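# Seat flat cable's loose end in connector and latch

## Task

Insert the loose end of the flat ribbon cable fully into the unoccupied connector and close that connector's latch, while the cable's opposite end stays seated and latched in the other connector.

## Robot and tools

Robot: two arms, left_arm and right_arm, each a six-joint arm carrying a parallel two-finger gripper with a wrist camera. The left arm stands on the +y side of the table, the right on the -y side; these names do not match image left and right. Calibrated bases: left_arm at (+0.010, +0.331, 0) m, right_arm at (0, -0.322, 0) m, each turned slightly about z.

Frames. The scene frame has its origin at table-top height midway between the nominal bases, +x out over the table, +z up. Fixed cameras and the table use the scene frame. Each arm reports its hand pose, velocities, targets and wrist camera pose in its own base frame. Motion offsets are taken along the axes of that arm's current Hand target. On the gripper, fingers point along +z and separate along y. end_effector_position is the point between the pads, about 1 cm short of the fingertips.

A row of numbers (used by both motion tools) always has 14 values in [-1, 1], for both arms even if one stays still: left_arm dx, dy, dz, rx, ry, rz, opening, then right_arm in the same order. The first six per arm are an offset, not a pose: a displacement from that arm's Hand target as it stood when the action or move began, along that Hand target's own axes. 1.0 equals 0.6 m of travel or 180 degrees; rx, ry, rz form a single rotation vector. Opening is absolute, not an offset: +1 fully open (0.094 m), -1 closed. Sending all six pose numbers as 0 re-commands the current Hand target; a 0 in the opening slot is a real command (half open), so repeat the present opening to leave a gripper alone.

execute_actions(actions, cameras): actions is a list of actions; each action is a table of up to 15 rows, one row per 1/30 s step, the last row held if fewer are given. Every row in an action counts from the action's start pose, not from the prior row; a new action starts from the updated Hand target, so repeating an offset moves further. An empty actions list returns the state plus all camera images. cameras picks views by name ("all", or [] for none); an unknown name voids the call.

move(target, speed, blend, opening_speed, grip_force, blocking, cameras): drives each gripper in a straight line toward the offset given by one row, or through a list of up to 15 rows, all counted from the same starting Hand targets. speed is top path speed in m/s (0.002 to 2.9, default 0.25; rotation up to twice that in rad/s), one value or one per target. blend in metres rounds corners of a list; 0 stops at each point. opening_speed sets finger speed per second on the -1..+1 scale (0.2 or more); use it slowly for fragile items. grip_force is the per-pad limit in newtons, 10 to 50, per arm or shared, and persists; lower force closes slowly. blocking=false returns early while the move continues. Paths ignore obstacles and the other arm, grippers lag and overshoot more at speed, and a path too long gets cut short. Avoid passing near an arm's own base; route around it. Opening changes in a list apply on arrival at that point.

wait(seconds 0 to 10) lets time pass holding commands; stop brakes a running move; zoom_image(camera, region [x0,y0,x1,y1] pixels, max 504x504) magnifies the newest image of cam_high, cam_low, cam_face, cam_latch, cam_slot, cam_left_wrist or cam_right_wrist (all 896x504). read_manual gives only URDF licence text. finished_scene(scene) ends the scene irreversibly; the goal must hold without the robot.

Results: end_effector_position (m) and end_effector_quat_wxyz in the arm's base frame; Hand target is the last commanded pose after clipping, from which the next offsets count; grip_measured is opening on the command scale (reads a little wide when empty, a few thousandths narrow on a squeezed part); Joint positions ends with opening in metres; joint torques include gravity and are offset and noisy; Tool commands lists current commands. The move line reports the outcome: done (within 10 mm and 2 degrees), off_target, moving, held, fault, plus limits like paced (pose clipped) or held (steps withheld). Neither done nor off_target proves contact or its absence. A gripper may rest a few cm from its command due to friction and weight; a further action, even zeros, re-requests the target, or send the shortfall as an offset. Orientation commands are clipped to 40 degrees from the measured one per step.

Cautions: contact force rises with speed and with how far the target lies beyond the contact; an arm blocked by something keeps pushing until commanded back past its gripper. Do not collide the arms or let one gripper close on the other's fingers. Do not strike fixtures or slam parts, do not release moving parts, and never let anything fall or be left off the table. Avoid strain on wrist camera cables. Sustained loads, stretched poses or unreachable targets heat motors: MOTOR HOT appears at 75 °C, at 90 °C the arm folds and idles, at 100 °C it goes limp.

Each tool is called after "Request:" in YAML: its name, and indented under it one key for each argument.

## Session

Request:
execute_actions:
  actions: []

Scene clock: 0.00 s.
left_arm: end_effector_position=(+0.2237, -0.0945, +0.3098) grip_measured=+1.000 end_effector_quat_wxyz=(+0.406, +0.030, +0.894, -0.186) | right_arm: end_effector_position=(+0.2134, +0.0737, +0.3977) grip_measured=+1.000 end_effector_quat_wxyz=(+0.566, +0.129, +0.808, +0.094)
Joint positions: left_arm=[-0.317 0.821 1.214 -1.043 0.118 -0.308 0.094] | right_arm=[1.016 0.866 1.415 -1.147 0.921 0.82 0.094]
Joint velocities: within noise
Joint torques (N m): no reading
Heat: left arm: 30 °C; right arm: 32 °C.
Hand target: left_arm +0.2235, -0.0945, +0.3167; +0.415, +0.032, +0.889, -0.189 | right_arm +0.2128, +0.0706, +0.4016; +0.571, +0.133, +0.805, +0.094
Tool commands: left_gripper/opening=+1.0 right_gripper/opening=+1.0

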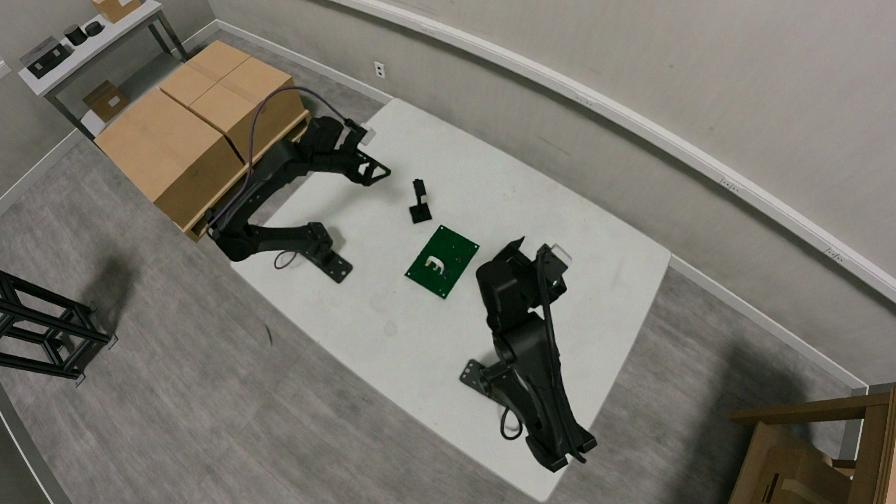

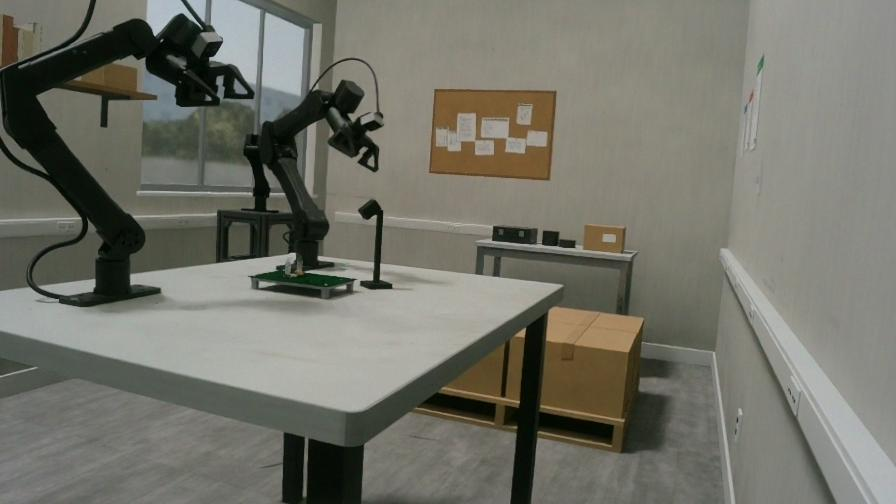

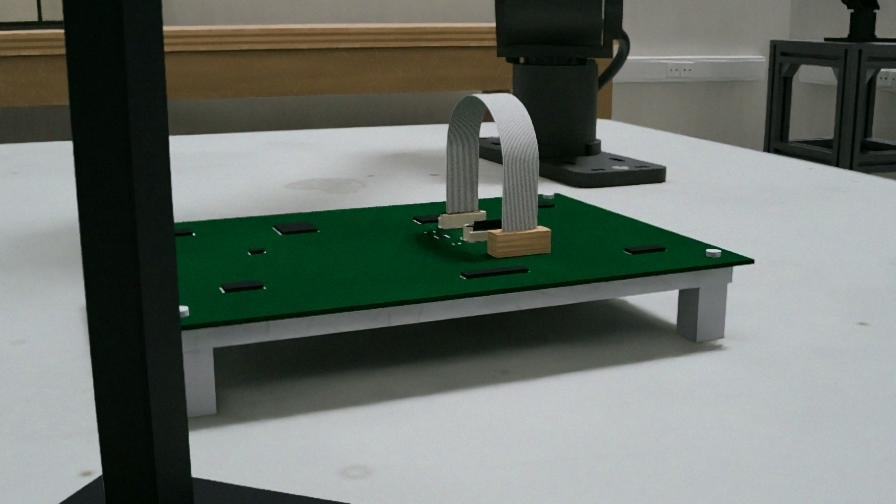

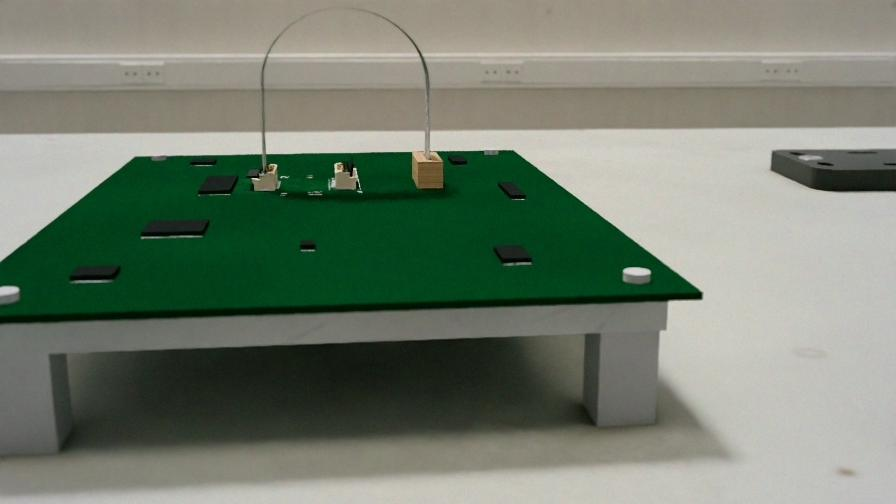

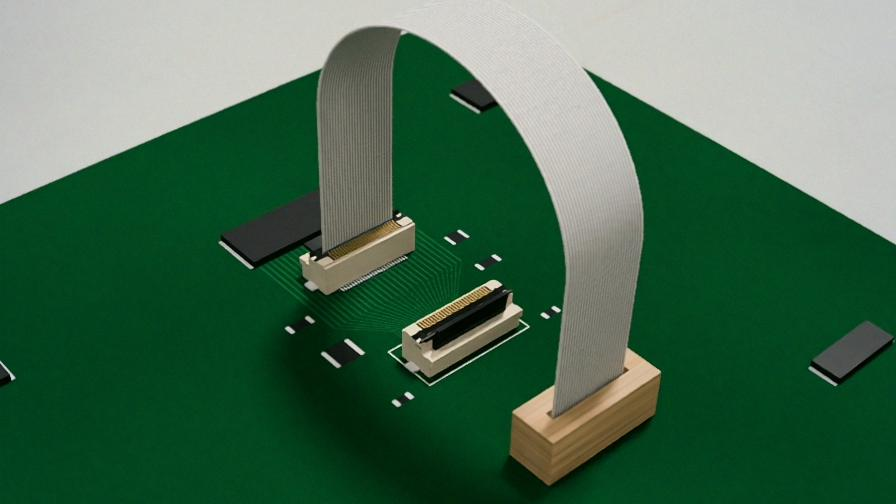

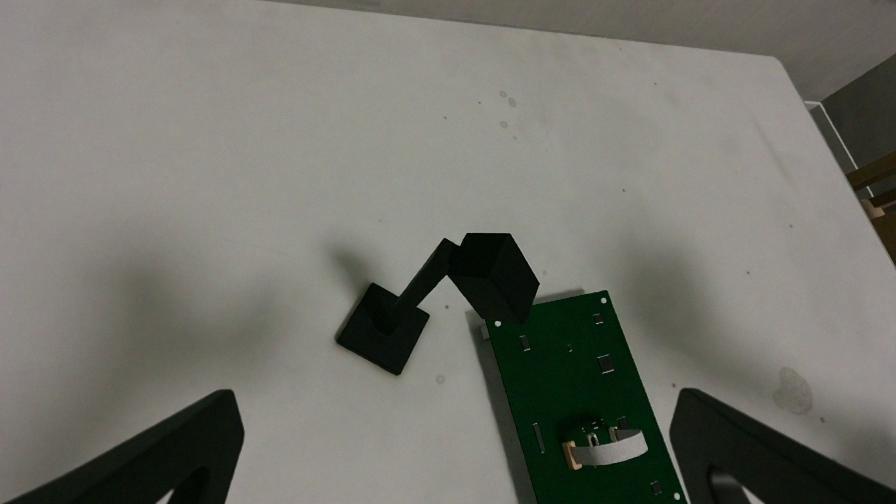

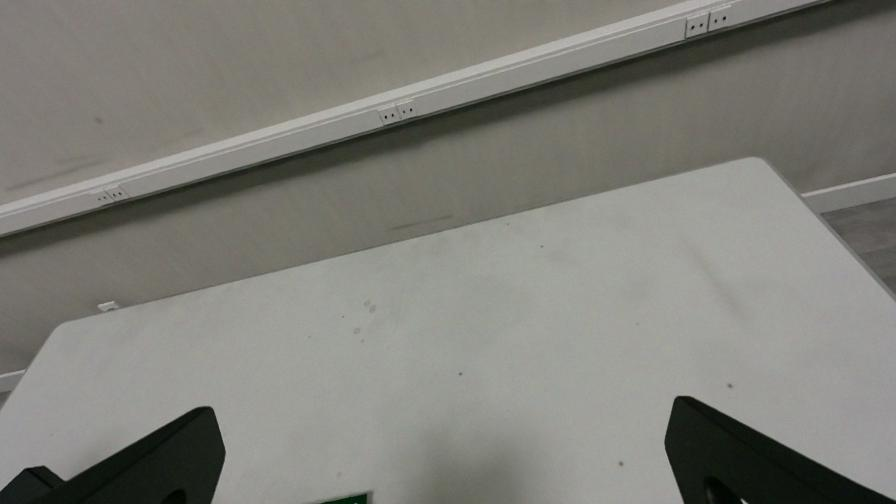

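Request:
zoom_image:
  camera: "cam_slot"
  region: [280, 180, 680, 500]

Request:
zoom_image:
  camera: "cam_latch"
  region: [220, 120, 480, 220]

Request:
zoom_image:
  camera: "cam_face"
  region: [380, 80, 620, 290]

Request:
zoom_image:
  camera: "cam_high"
  region: [370, 200, 520, 310]

Request:
zoom_image:
  camera: "cam_left_wrist"
  region: [480, 280, 700, 504]

Scaled by 1.260 from the camera's 896x504 image, which has a finer 1280x720 frame.

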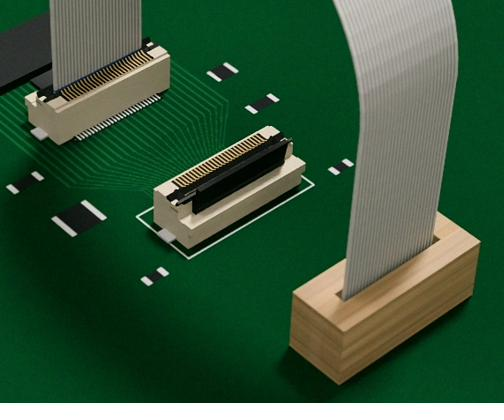

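Scaled by 1.938 from the camera's 896x504 image, which has a finer 1280x720 frame.

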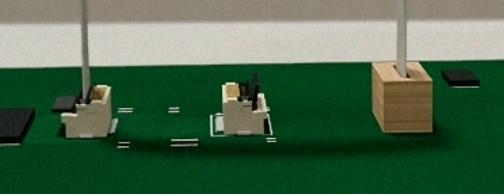

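Scaled by 2.100 from the camera's 896x504 image, which has a finer 1280x720 frame.

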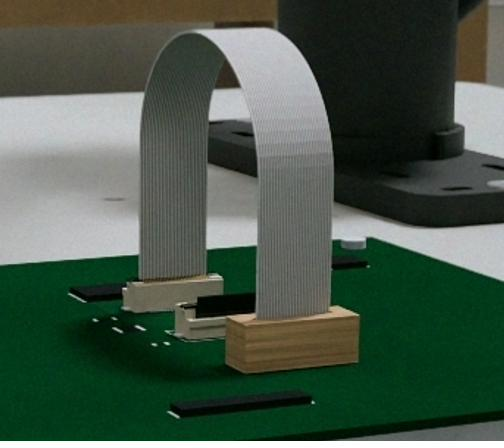

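Scaled by 3.360 from the camera's 896x504 image, which has a finer 1280x720 frame.

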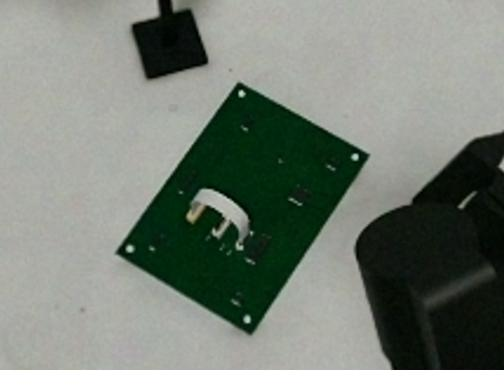

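Scaled by 2.250 from the camera's 896x504 image, which has a finer 1280x720 frame.

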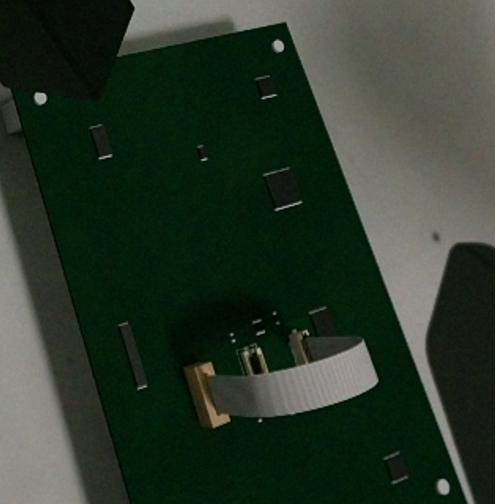

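Request:
zoom_image:
  camera: "cam_slot"
  region: [290, 190, 430, 310]

Request:
zoom_image:
  camera: "cam_slot"
  region: [380, 260, 540, 390]

Request:
zoom_image:
  camera: "cam_latch"
  region: [240, 150, 370, 200]

Request:
zoom_image:
  camera: "cam_face"
  region: [410, 190, 570, 270]

Scaled by 3.600 from the camera's 896x504 image, which has a finer 1280x720 frame.

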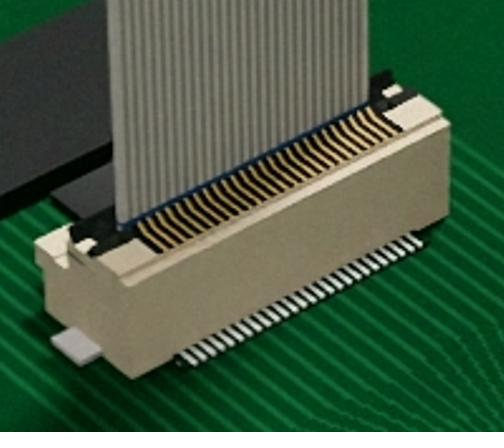

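Scaled by 3.150 from the camera's 896x504 image, which has a finer 1280x720 frame.

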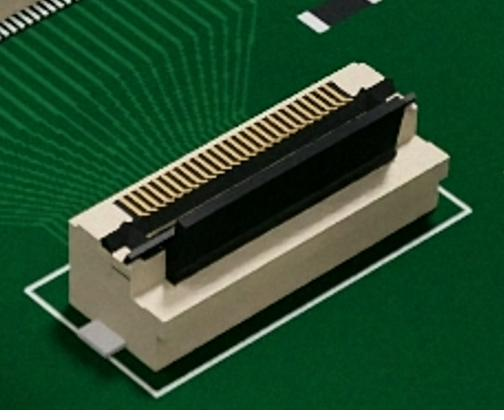

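Scaled by 3.877 from the camera's 896x504 image, which has a finer 1280x720 frame.

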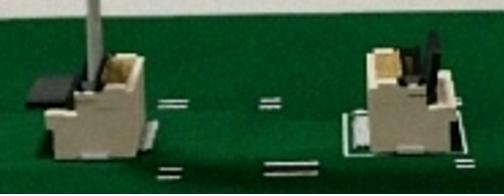

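Scaled by 3.150 from the camera's 896x504 image, which has a finer 1280x720 frame.

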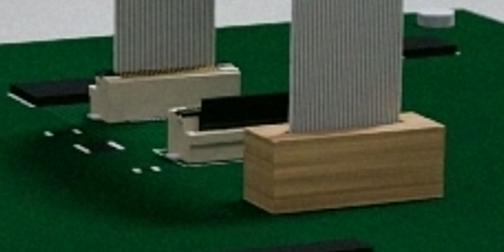

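Request:
move:
  target: [0.3777,-0.2347,0.1713,-0.1197,0.0277,0.0273,-0.4,0,0,0,0,0,0,1]
  speed: 0.3
  cameras: ["cam_left_wrist","cam_high","cam_slot"]

Scene clock: 31.50 s.
left_arm: end_effector_position=(+0.1166, -0.2788, +0.1219) grip_measured=-0.398 end_effector_quat_wxyz=(+0.368, +0.006, +0.930, +0.004) | right_arm: end_effector_position=(+0.2134, +0.0737, +0.3977) grip_measured=+1.000 end_effector_quat_wxyz=(+0.566, +0.129, +0.808, +0.094)
Joint positions: left_arm=[-1.598 1.634 1.16 -1.128 -0.753 -1.599 0.028] | right_arm=[1.016 0.866 1.415 -1.147 0.921 0.82 0.094]
Joint torques (N m): left_arm=[-0.09 -4.64 10.1 0.07 -0.62 -0.13] | right_arm=[-0.01 0.65 4.48 1.36 0.33 -0.03]
Heat: left arm: 33 °C; right arm: 32 °C.
Hand target: left_arm +0.1201, -0.2849, +0.1300; +0.383, +0.000, +0.924, +0.000 | right_arm +0.2128, +0.0706, +0.4016; +0.571, +0.133, +0.805, +0.094
Off the commanded pose: left_arm 0.011 m, 2 deg | right_arm 0.005 m, 1 deg.
move: off_target (left_arm)
Images, in order (width x height): cam_high 896x504, cam_slot 896x504, cam_left_wrist 896x504.

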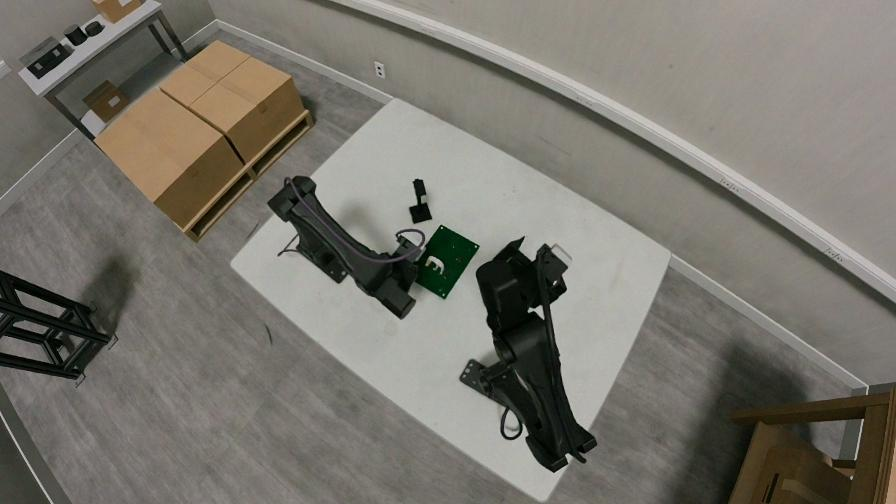

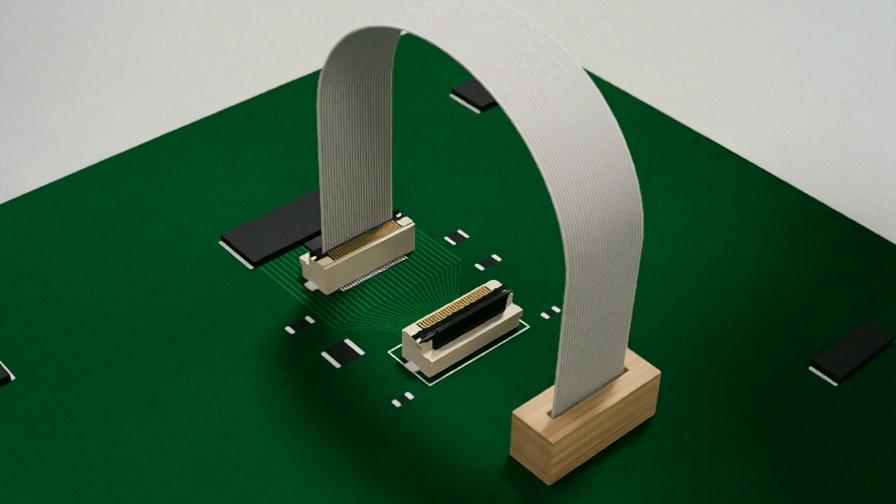

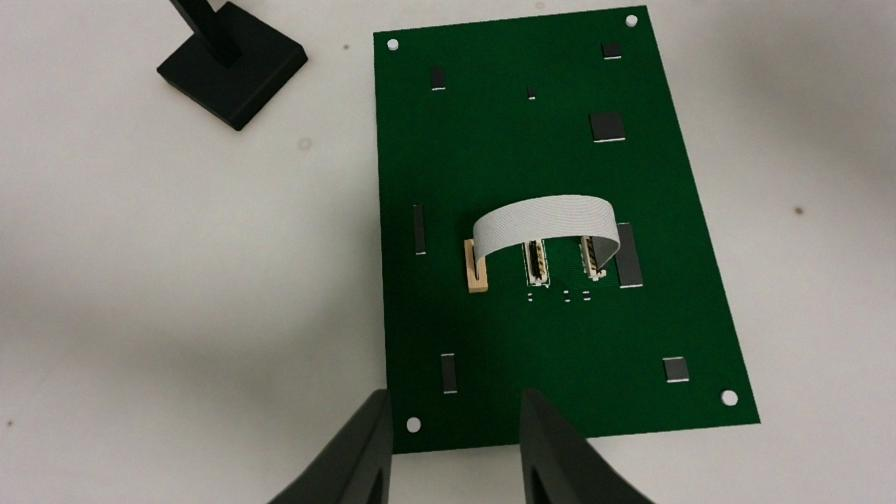

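Request:
zoom_image:
  camera: "cam_left_wrist"
  region: [440, 180, 660, 310]

Scaled by 2.291 from the camera's 896x504 image, which has a finer 1280x720 frame.

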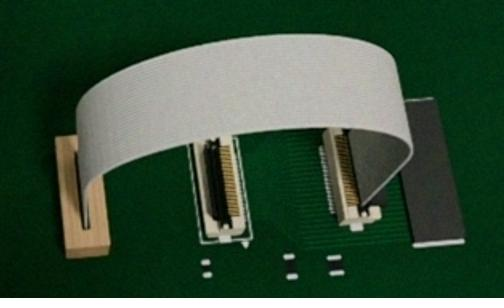

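Request:
move:
  target: [0.0583,-0.0247,0.0640,-0.0208,-0.1388,-0.0133,-0.49,0,0,0,0,0,0,1]
  speed: 0.2
  cameras: ["cam_left_wrist","cam_face","cam_slot","cam_latch"]

Scene clock: 44.83 s.
left_arm: end_effector_position=(+0.1216, -0.2949, +0.0730) grip_measured=-0.488 end_effector_quat_wxyz=(+0.551, -0.024, +0.834, +0.021) | right_arm: end_effector_position=(+0.2134, +0.0737, +0.3977) grip_measured=+1.000 end_effector_quat_wxyz=(+0.566, +0.129, +0.808, +0.094)
Joint positions: left_arm=[-1.717 2.031 1.16 -1.163 -1.118 -2.068 0.024] | right_arm=[1.016 0.866 1.415 -1.147 0.921 0.82 0.094]
Joint torques (N m): left_arm=[-0.25 -6.63 6.87 -0.48 -0.72 -0.13] | right_arm=[0.01 0.66 4.45 1.36 0.33 -0.03]
Heat: left arm: 33 °C; right arm: 32 °C.
Hand target: left_arm +0.1225, -0.2998, +0.0782; +0.573, -0.032, +0.819, +0.022 | right_arm +0.2128, +0.0706, +0.4016; +0.571, +0.133, +0.805, +0.094
Off the commanded pose: left_arm 0.007 m, 3 deg | right_arm 0.005 m, 1 deg.
joint sent to its limit (left arm) — joint 6 (wrist roll), lower limit. The joint targets still meet the commanded pose.
move: off_target (left_arm)
Images, in order (width x height): cam_face 896x504, cam_latch 896x504, cam_slot 896x504, cam_left_wrist 896x504.

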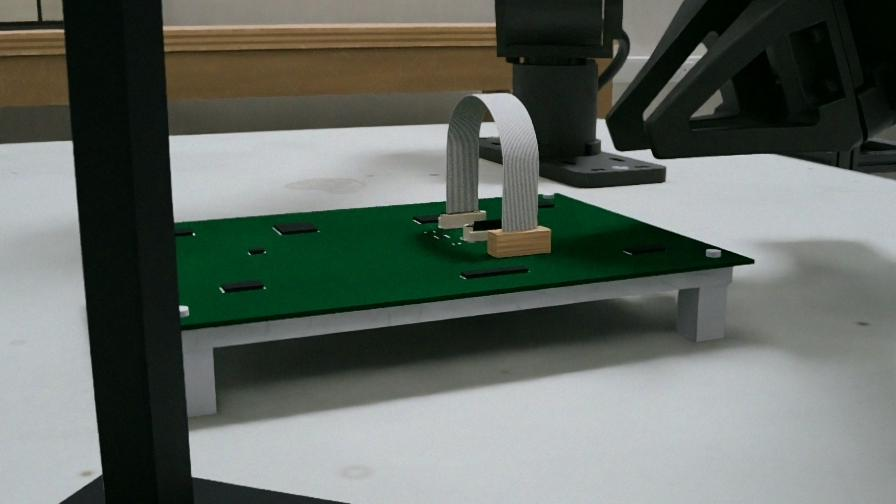

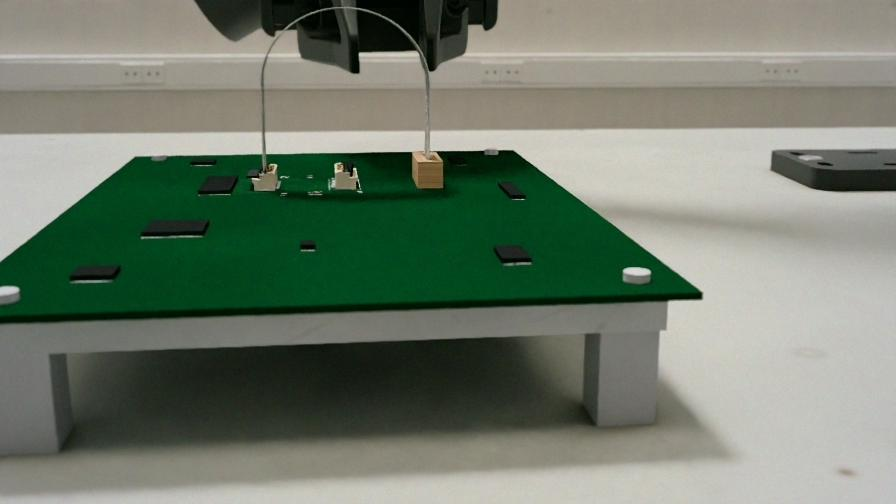

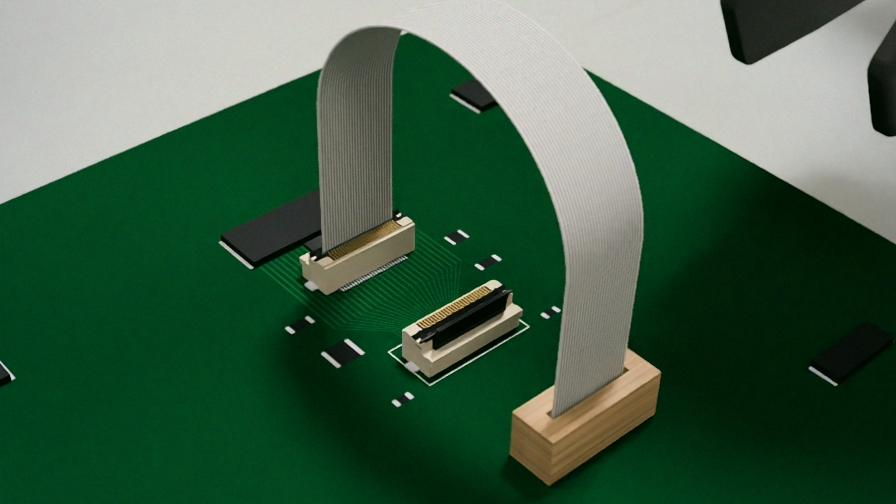

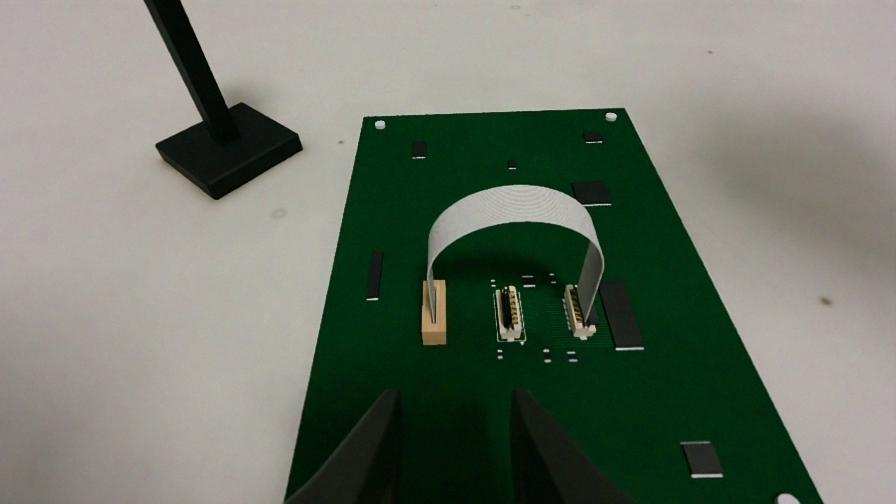

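Request:
move:
  target: [-0.0157,0.01,0.0963,0,0,0,-0.49,0,0,0,0,0,0,1]
  speed: 0.1
  cameras: ["cam_left_wrist","cam_face","cam_slot","cam_latch"]

Scene clock: 52.97 s.
left_arm: end_effector_position=(+0.1763, -0.2887, +0.0527) grip_measured=-0.488 end_effector_quat_wxyz=(+0.559, -0.026, +0.828, +0.037) | right_arm: end_effector_position=(+0.2134, +0.0737, +0.3977) grip_measured=+1.000 end_effector_quat_wxyz=(+0.566, +0.129, +0.808, +0.094)
Joint positions: left_arm=[-1.542 2.003 1.027 -0.767 -1.184 -1.722 0.024] | right_arm=[1.016 0.866 1.415 -1.147 0.921 0.82 0.094]
Joint torques (N m): left_arm=[0.38 -10.07 4.23 0.16 -0.77 0.06] | right_arm=[-0.01 0.66 4.48 1.36 0.33 -0.03]
Heat: left arm: 32 °C; right arm: 32 °C.
Hand target: left_arm +0.1794, -0.2892, +0.0672; +0.573, -0.032, +0.819, +0.022 | right_arm +0.2128, +0.0706, +0.4016; +0.571, +0.133, +0.805, +0.094
Off the commanded pose: left_arm 0.015 m, 3 deg | right_arm 0.005 m, 1 deg.
move: off_target (left_arm)
Images, in order (width x height): cam_face 896x504, cam_latch 896x504, cam_slot 896x504, cam_left_wrist 896x504.

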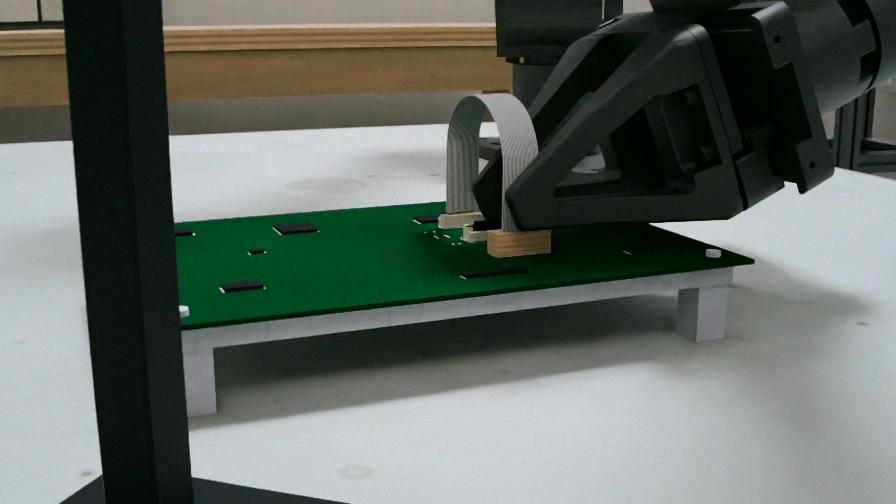

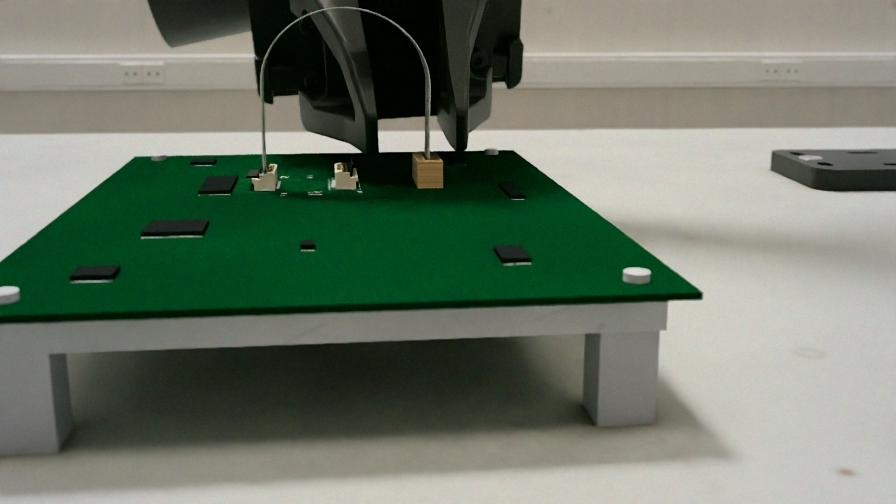

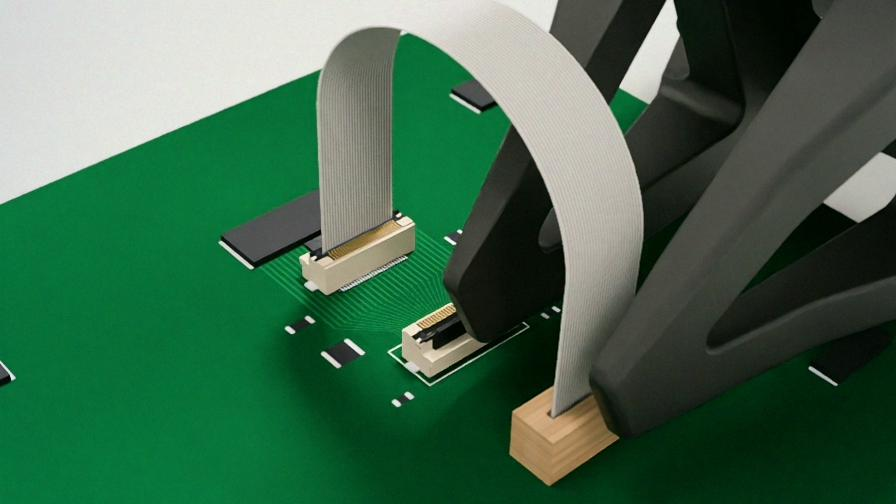

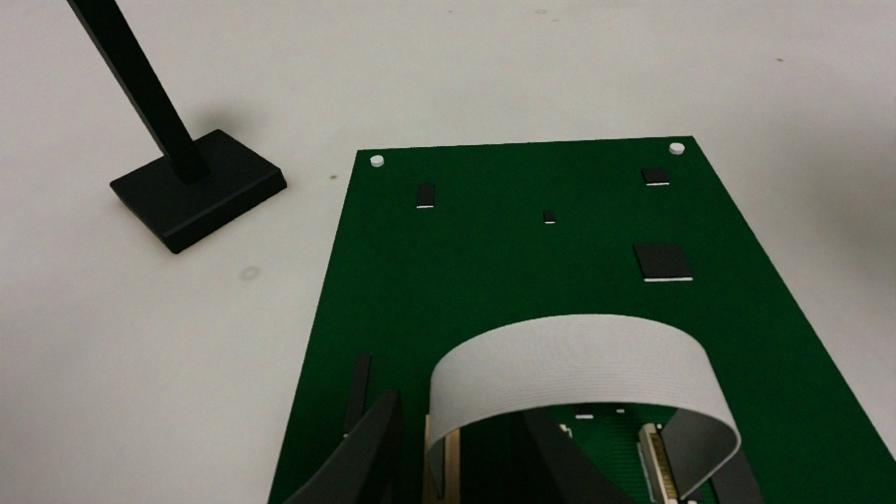

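Request:
move:
  target: [-0.0045,0.0075,0.0015,0,0,0,-0.49,0,0,0,0,0,0,1]
  speed: 0.05
  cameras: ["cam_left_wrist","cam_face","cam_latch"]

Request:
zoom_image:
  camera: "cam_latch"
  region: [240, 70, 540, 200]

Request:
zoom_image:
  camera: "cam_face"
  region: [420, 120, 620, 270]

Scene clock: 56.27 s.
left_arm: end_effector_position=(+0.1768, -0.2849, +0.0555) grip_measured=-0.488 end_effector_quat_wxyz=(+0.559, -0.025, +0.828, +0.035) | right_arm: end_effector_position=(+0.2134, +0.0737, +0.3977) grip_measured=+1.000 end_effector_quat_wxyz=(+0.566, +0.129, +0.808, +0.094)
Joint positions: left_arm=[-1.54 1.978 1.004 -0.752 -1.184 -1.705 0.024] | right_arm=[1.016 0.866 1.415 -1.147 0.921 0.82 0.094]
Joint torques (N m): left_arm=[0.7 -9.87 4.18 0.2 -0.8 0.04] | right_arm=[-0.01 0.66 4.45 1.35 0.33 -0.04]
Heat: left arm: 32 °C; right arm: 32 °C.
Hand target: left_arm +0.1808, -0.2846, +0.0694; +0.573, -0.032, +0.819, +0.022 | right_arm +0.2128, +0.0706, +0.4016; +0.571, +0.133, +0.805, +0.094
Off the commanded pose: left_arm 0.015 m, 3 deg | right_arm 0.005 m, 1 deg.
move: off_target (left_arm)
Images, in order (width x height): cam_face 896x504, cam_latch 896x504, cam_left_wrist 896x504.

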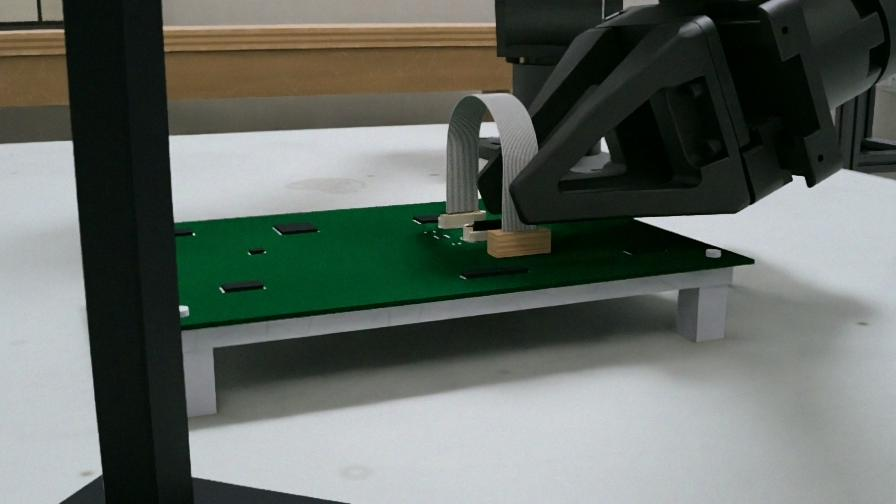

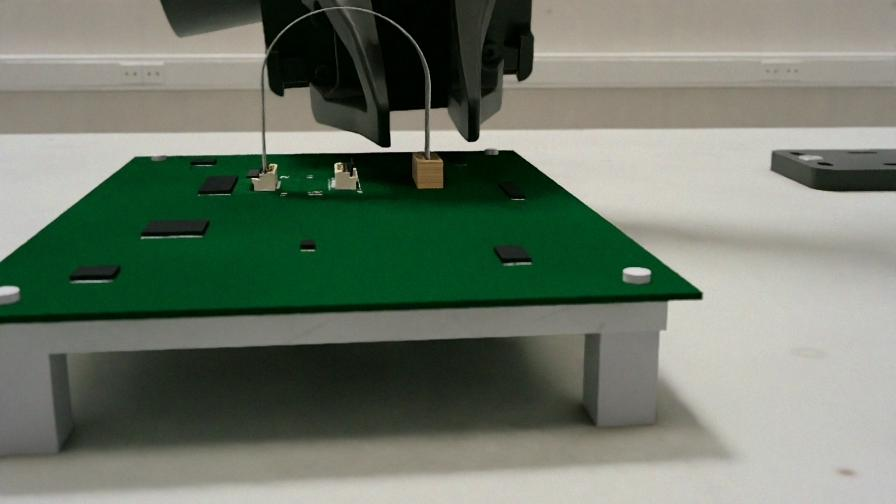

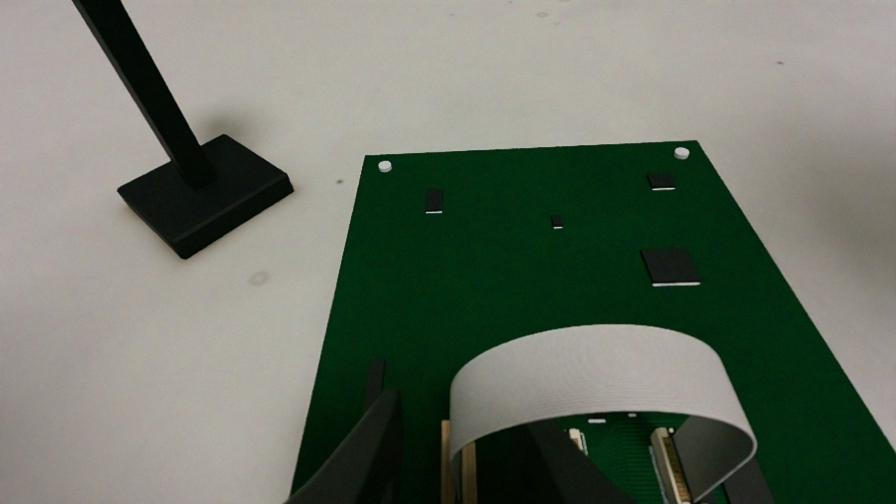

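Scaled by 1.680 from the camera's 896x504 image, which has a finer 1280x720 frame.

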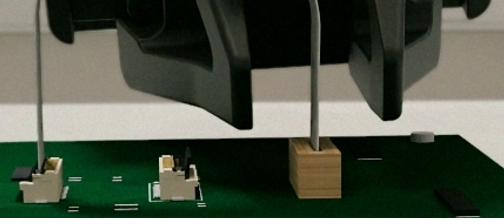

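Scaled by 2.520 from the camera's 896x504 image, which has a finer 1280x720 frame.

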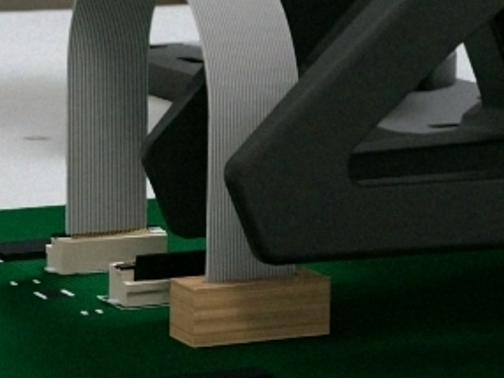

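Request:
move:
  target: [0,0.0,0.006,0,0,0,-0.49,0,0,0,0,0,0,1]
  speed: 0.05

Request:
move:
  target: [0,0,0,0,0,0,-1,0,0,0,0,0,0,1]
  speed: 0.05
  grip_force: 20
  cameras: ["cam_left_wrist","cam_face","cam_latch","cam_slot"]

Request:
zoom_image:
  camera: "cam_latch"
  region: [240, 70, 540, 200]

Request:
zoom_image:
  camera: "cam_face"
  region: [420, 120, 620, 270]

Scene clock: 59.47 s.
left_arm: end_effector_position=(+0.1802, -0.2847, +0.0540) grip_measured=-0.488 end_effector_quat_wxyz=(+0.558, -0.025, +0.828, +0.035) | right_arm: end_effector_position=(+0.2134, +0.0737, +0.3977) grip_measured=+1.000 end_effector_quat_wxyz=(+0.566, +0.129, +0.808, +0.094)
Joint positions: left_arm=[-1.529 1.974 0.992 -0.715 -1.184 -1.673 0.024] | right_arm=[1.016 0.866 1.415 -1.147 0.921 0.82 0.094]
Joint torques (N m): left_arm=[0.61 -9.78 4.27 0.23 -0.77 0.09] | right_arm=[-0.01 0.64 4.46 1.36 0.33 -0.03]
Heat: left arm: 32 °C; right arm: 32 °C.
Hand target: left_arm +0.1842, -0.2843, +0.0682; +0.573, -0.032, +0.819, +0.022 | right_arm +0.2128, +0.0706, +0.4016; +0.571, +0.133, +0.805, +0.094
Off the commanded pose: left_arm 0.015 m, 3 deg | right_arm 0.005 m, 1 deg.
move: off_target (left_arm)

Scene clock: 61.70 s.
left_arm: end_effector_position=(+0.1803, -0.2851, +0.0540) grip_measured=-0.987 end_effector_quat_wxyz=(+0.559, -0.025, +0.828, +0.035) | right_arm: end_effector_position=(+0.2134, +0.0737, +0.3977) grip_measured=+1.000 end_effector_quat_wxyz=(+0.566, +0.129, +0.808, +0.094)
Joint positions: left_arm=[-1.529 1.974 0.992 -0.712 -1.185 -1.671 0.001] | right_arm=[1.016 0.866 1.415 -1.147 0.921 0.82 0.094]
Joint torques (N m): left_arm=[0.55 -10.06 4.19 0.22 -0.76 0.07] | right_arm=[0.01 0.65 4.46 1.36 0.33 -0.04]
Heat: left arm: 32 °C; right arm: 32 °C.
Hand target: left_arm +0.1842, -0.2843, +0.0682; +0.573, -0.032, +0.819, +0.022 | right_arm +0.2128, +0.0706, +0.4016; +0.571, +0.133, +0.805, +0.094
Off the commanded pose: left_arm 0.015 m, 3 deg | right_arm 0.005 m, 1 deg.
grip_force (N): 20, 20
move: off_target (left_arm)
Images, in order (width x height): cam_face 896x504, cam_latch 896x504, cam_slot 896x504, cam_left_wrist 896x504.

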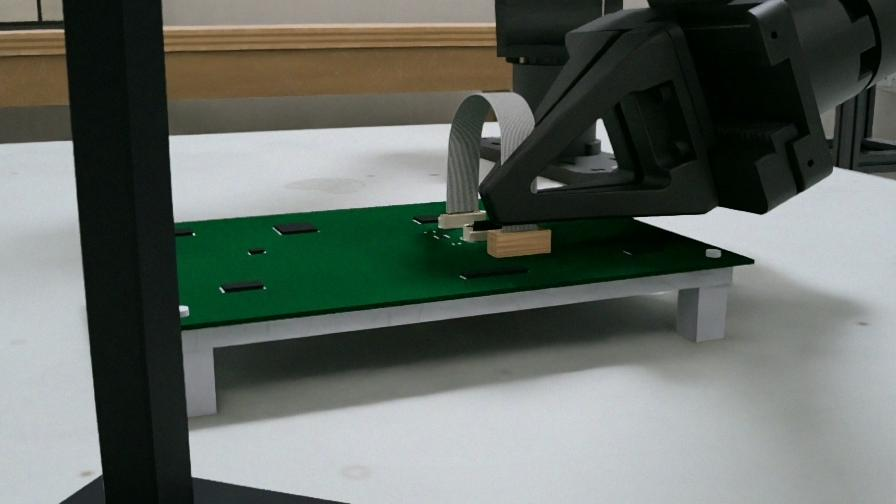

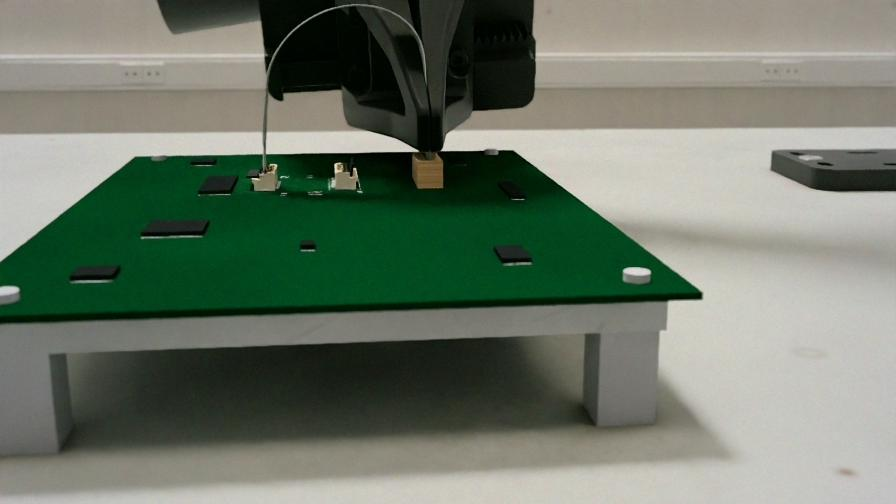

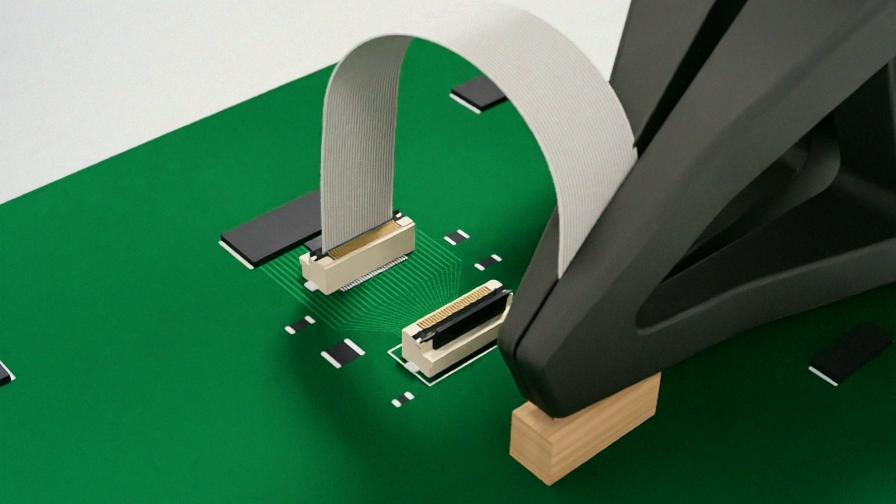

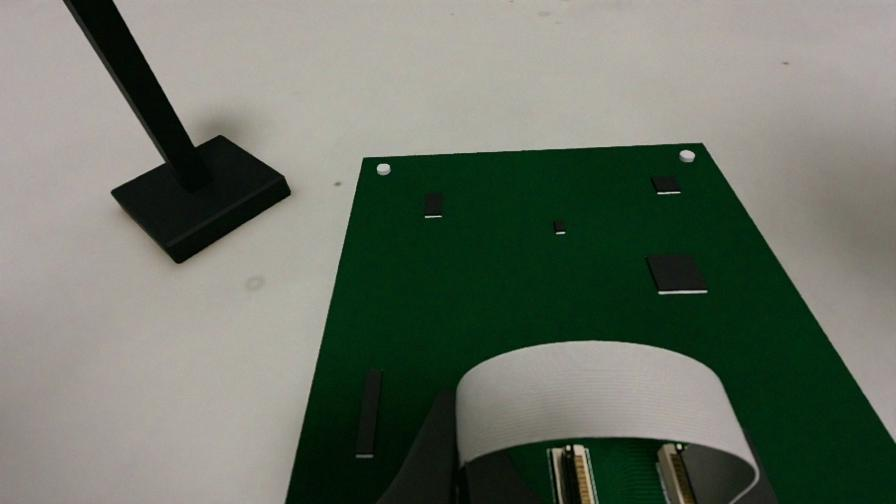

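Scaled by 1.680 from the camera's 896x504 image, which has a finer 1280x720 frame.

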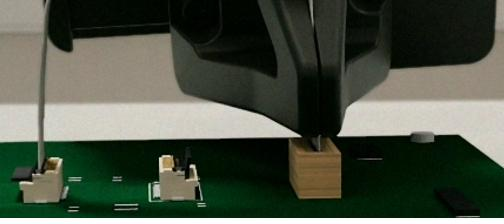

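Scaled by 2.520 from the camera's 896x504 image, which has a finer 1280x720 frame.

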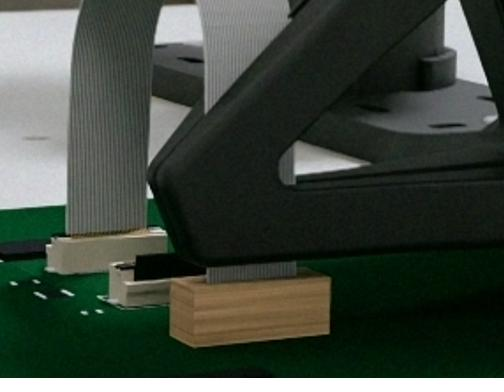

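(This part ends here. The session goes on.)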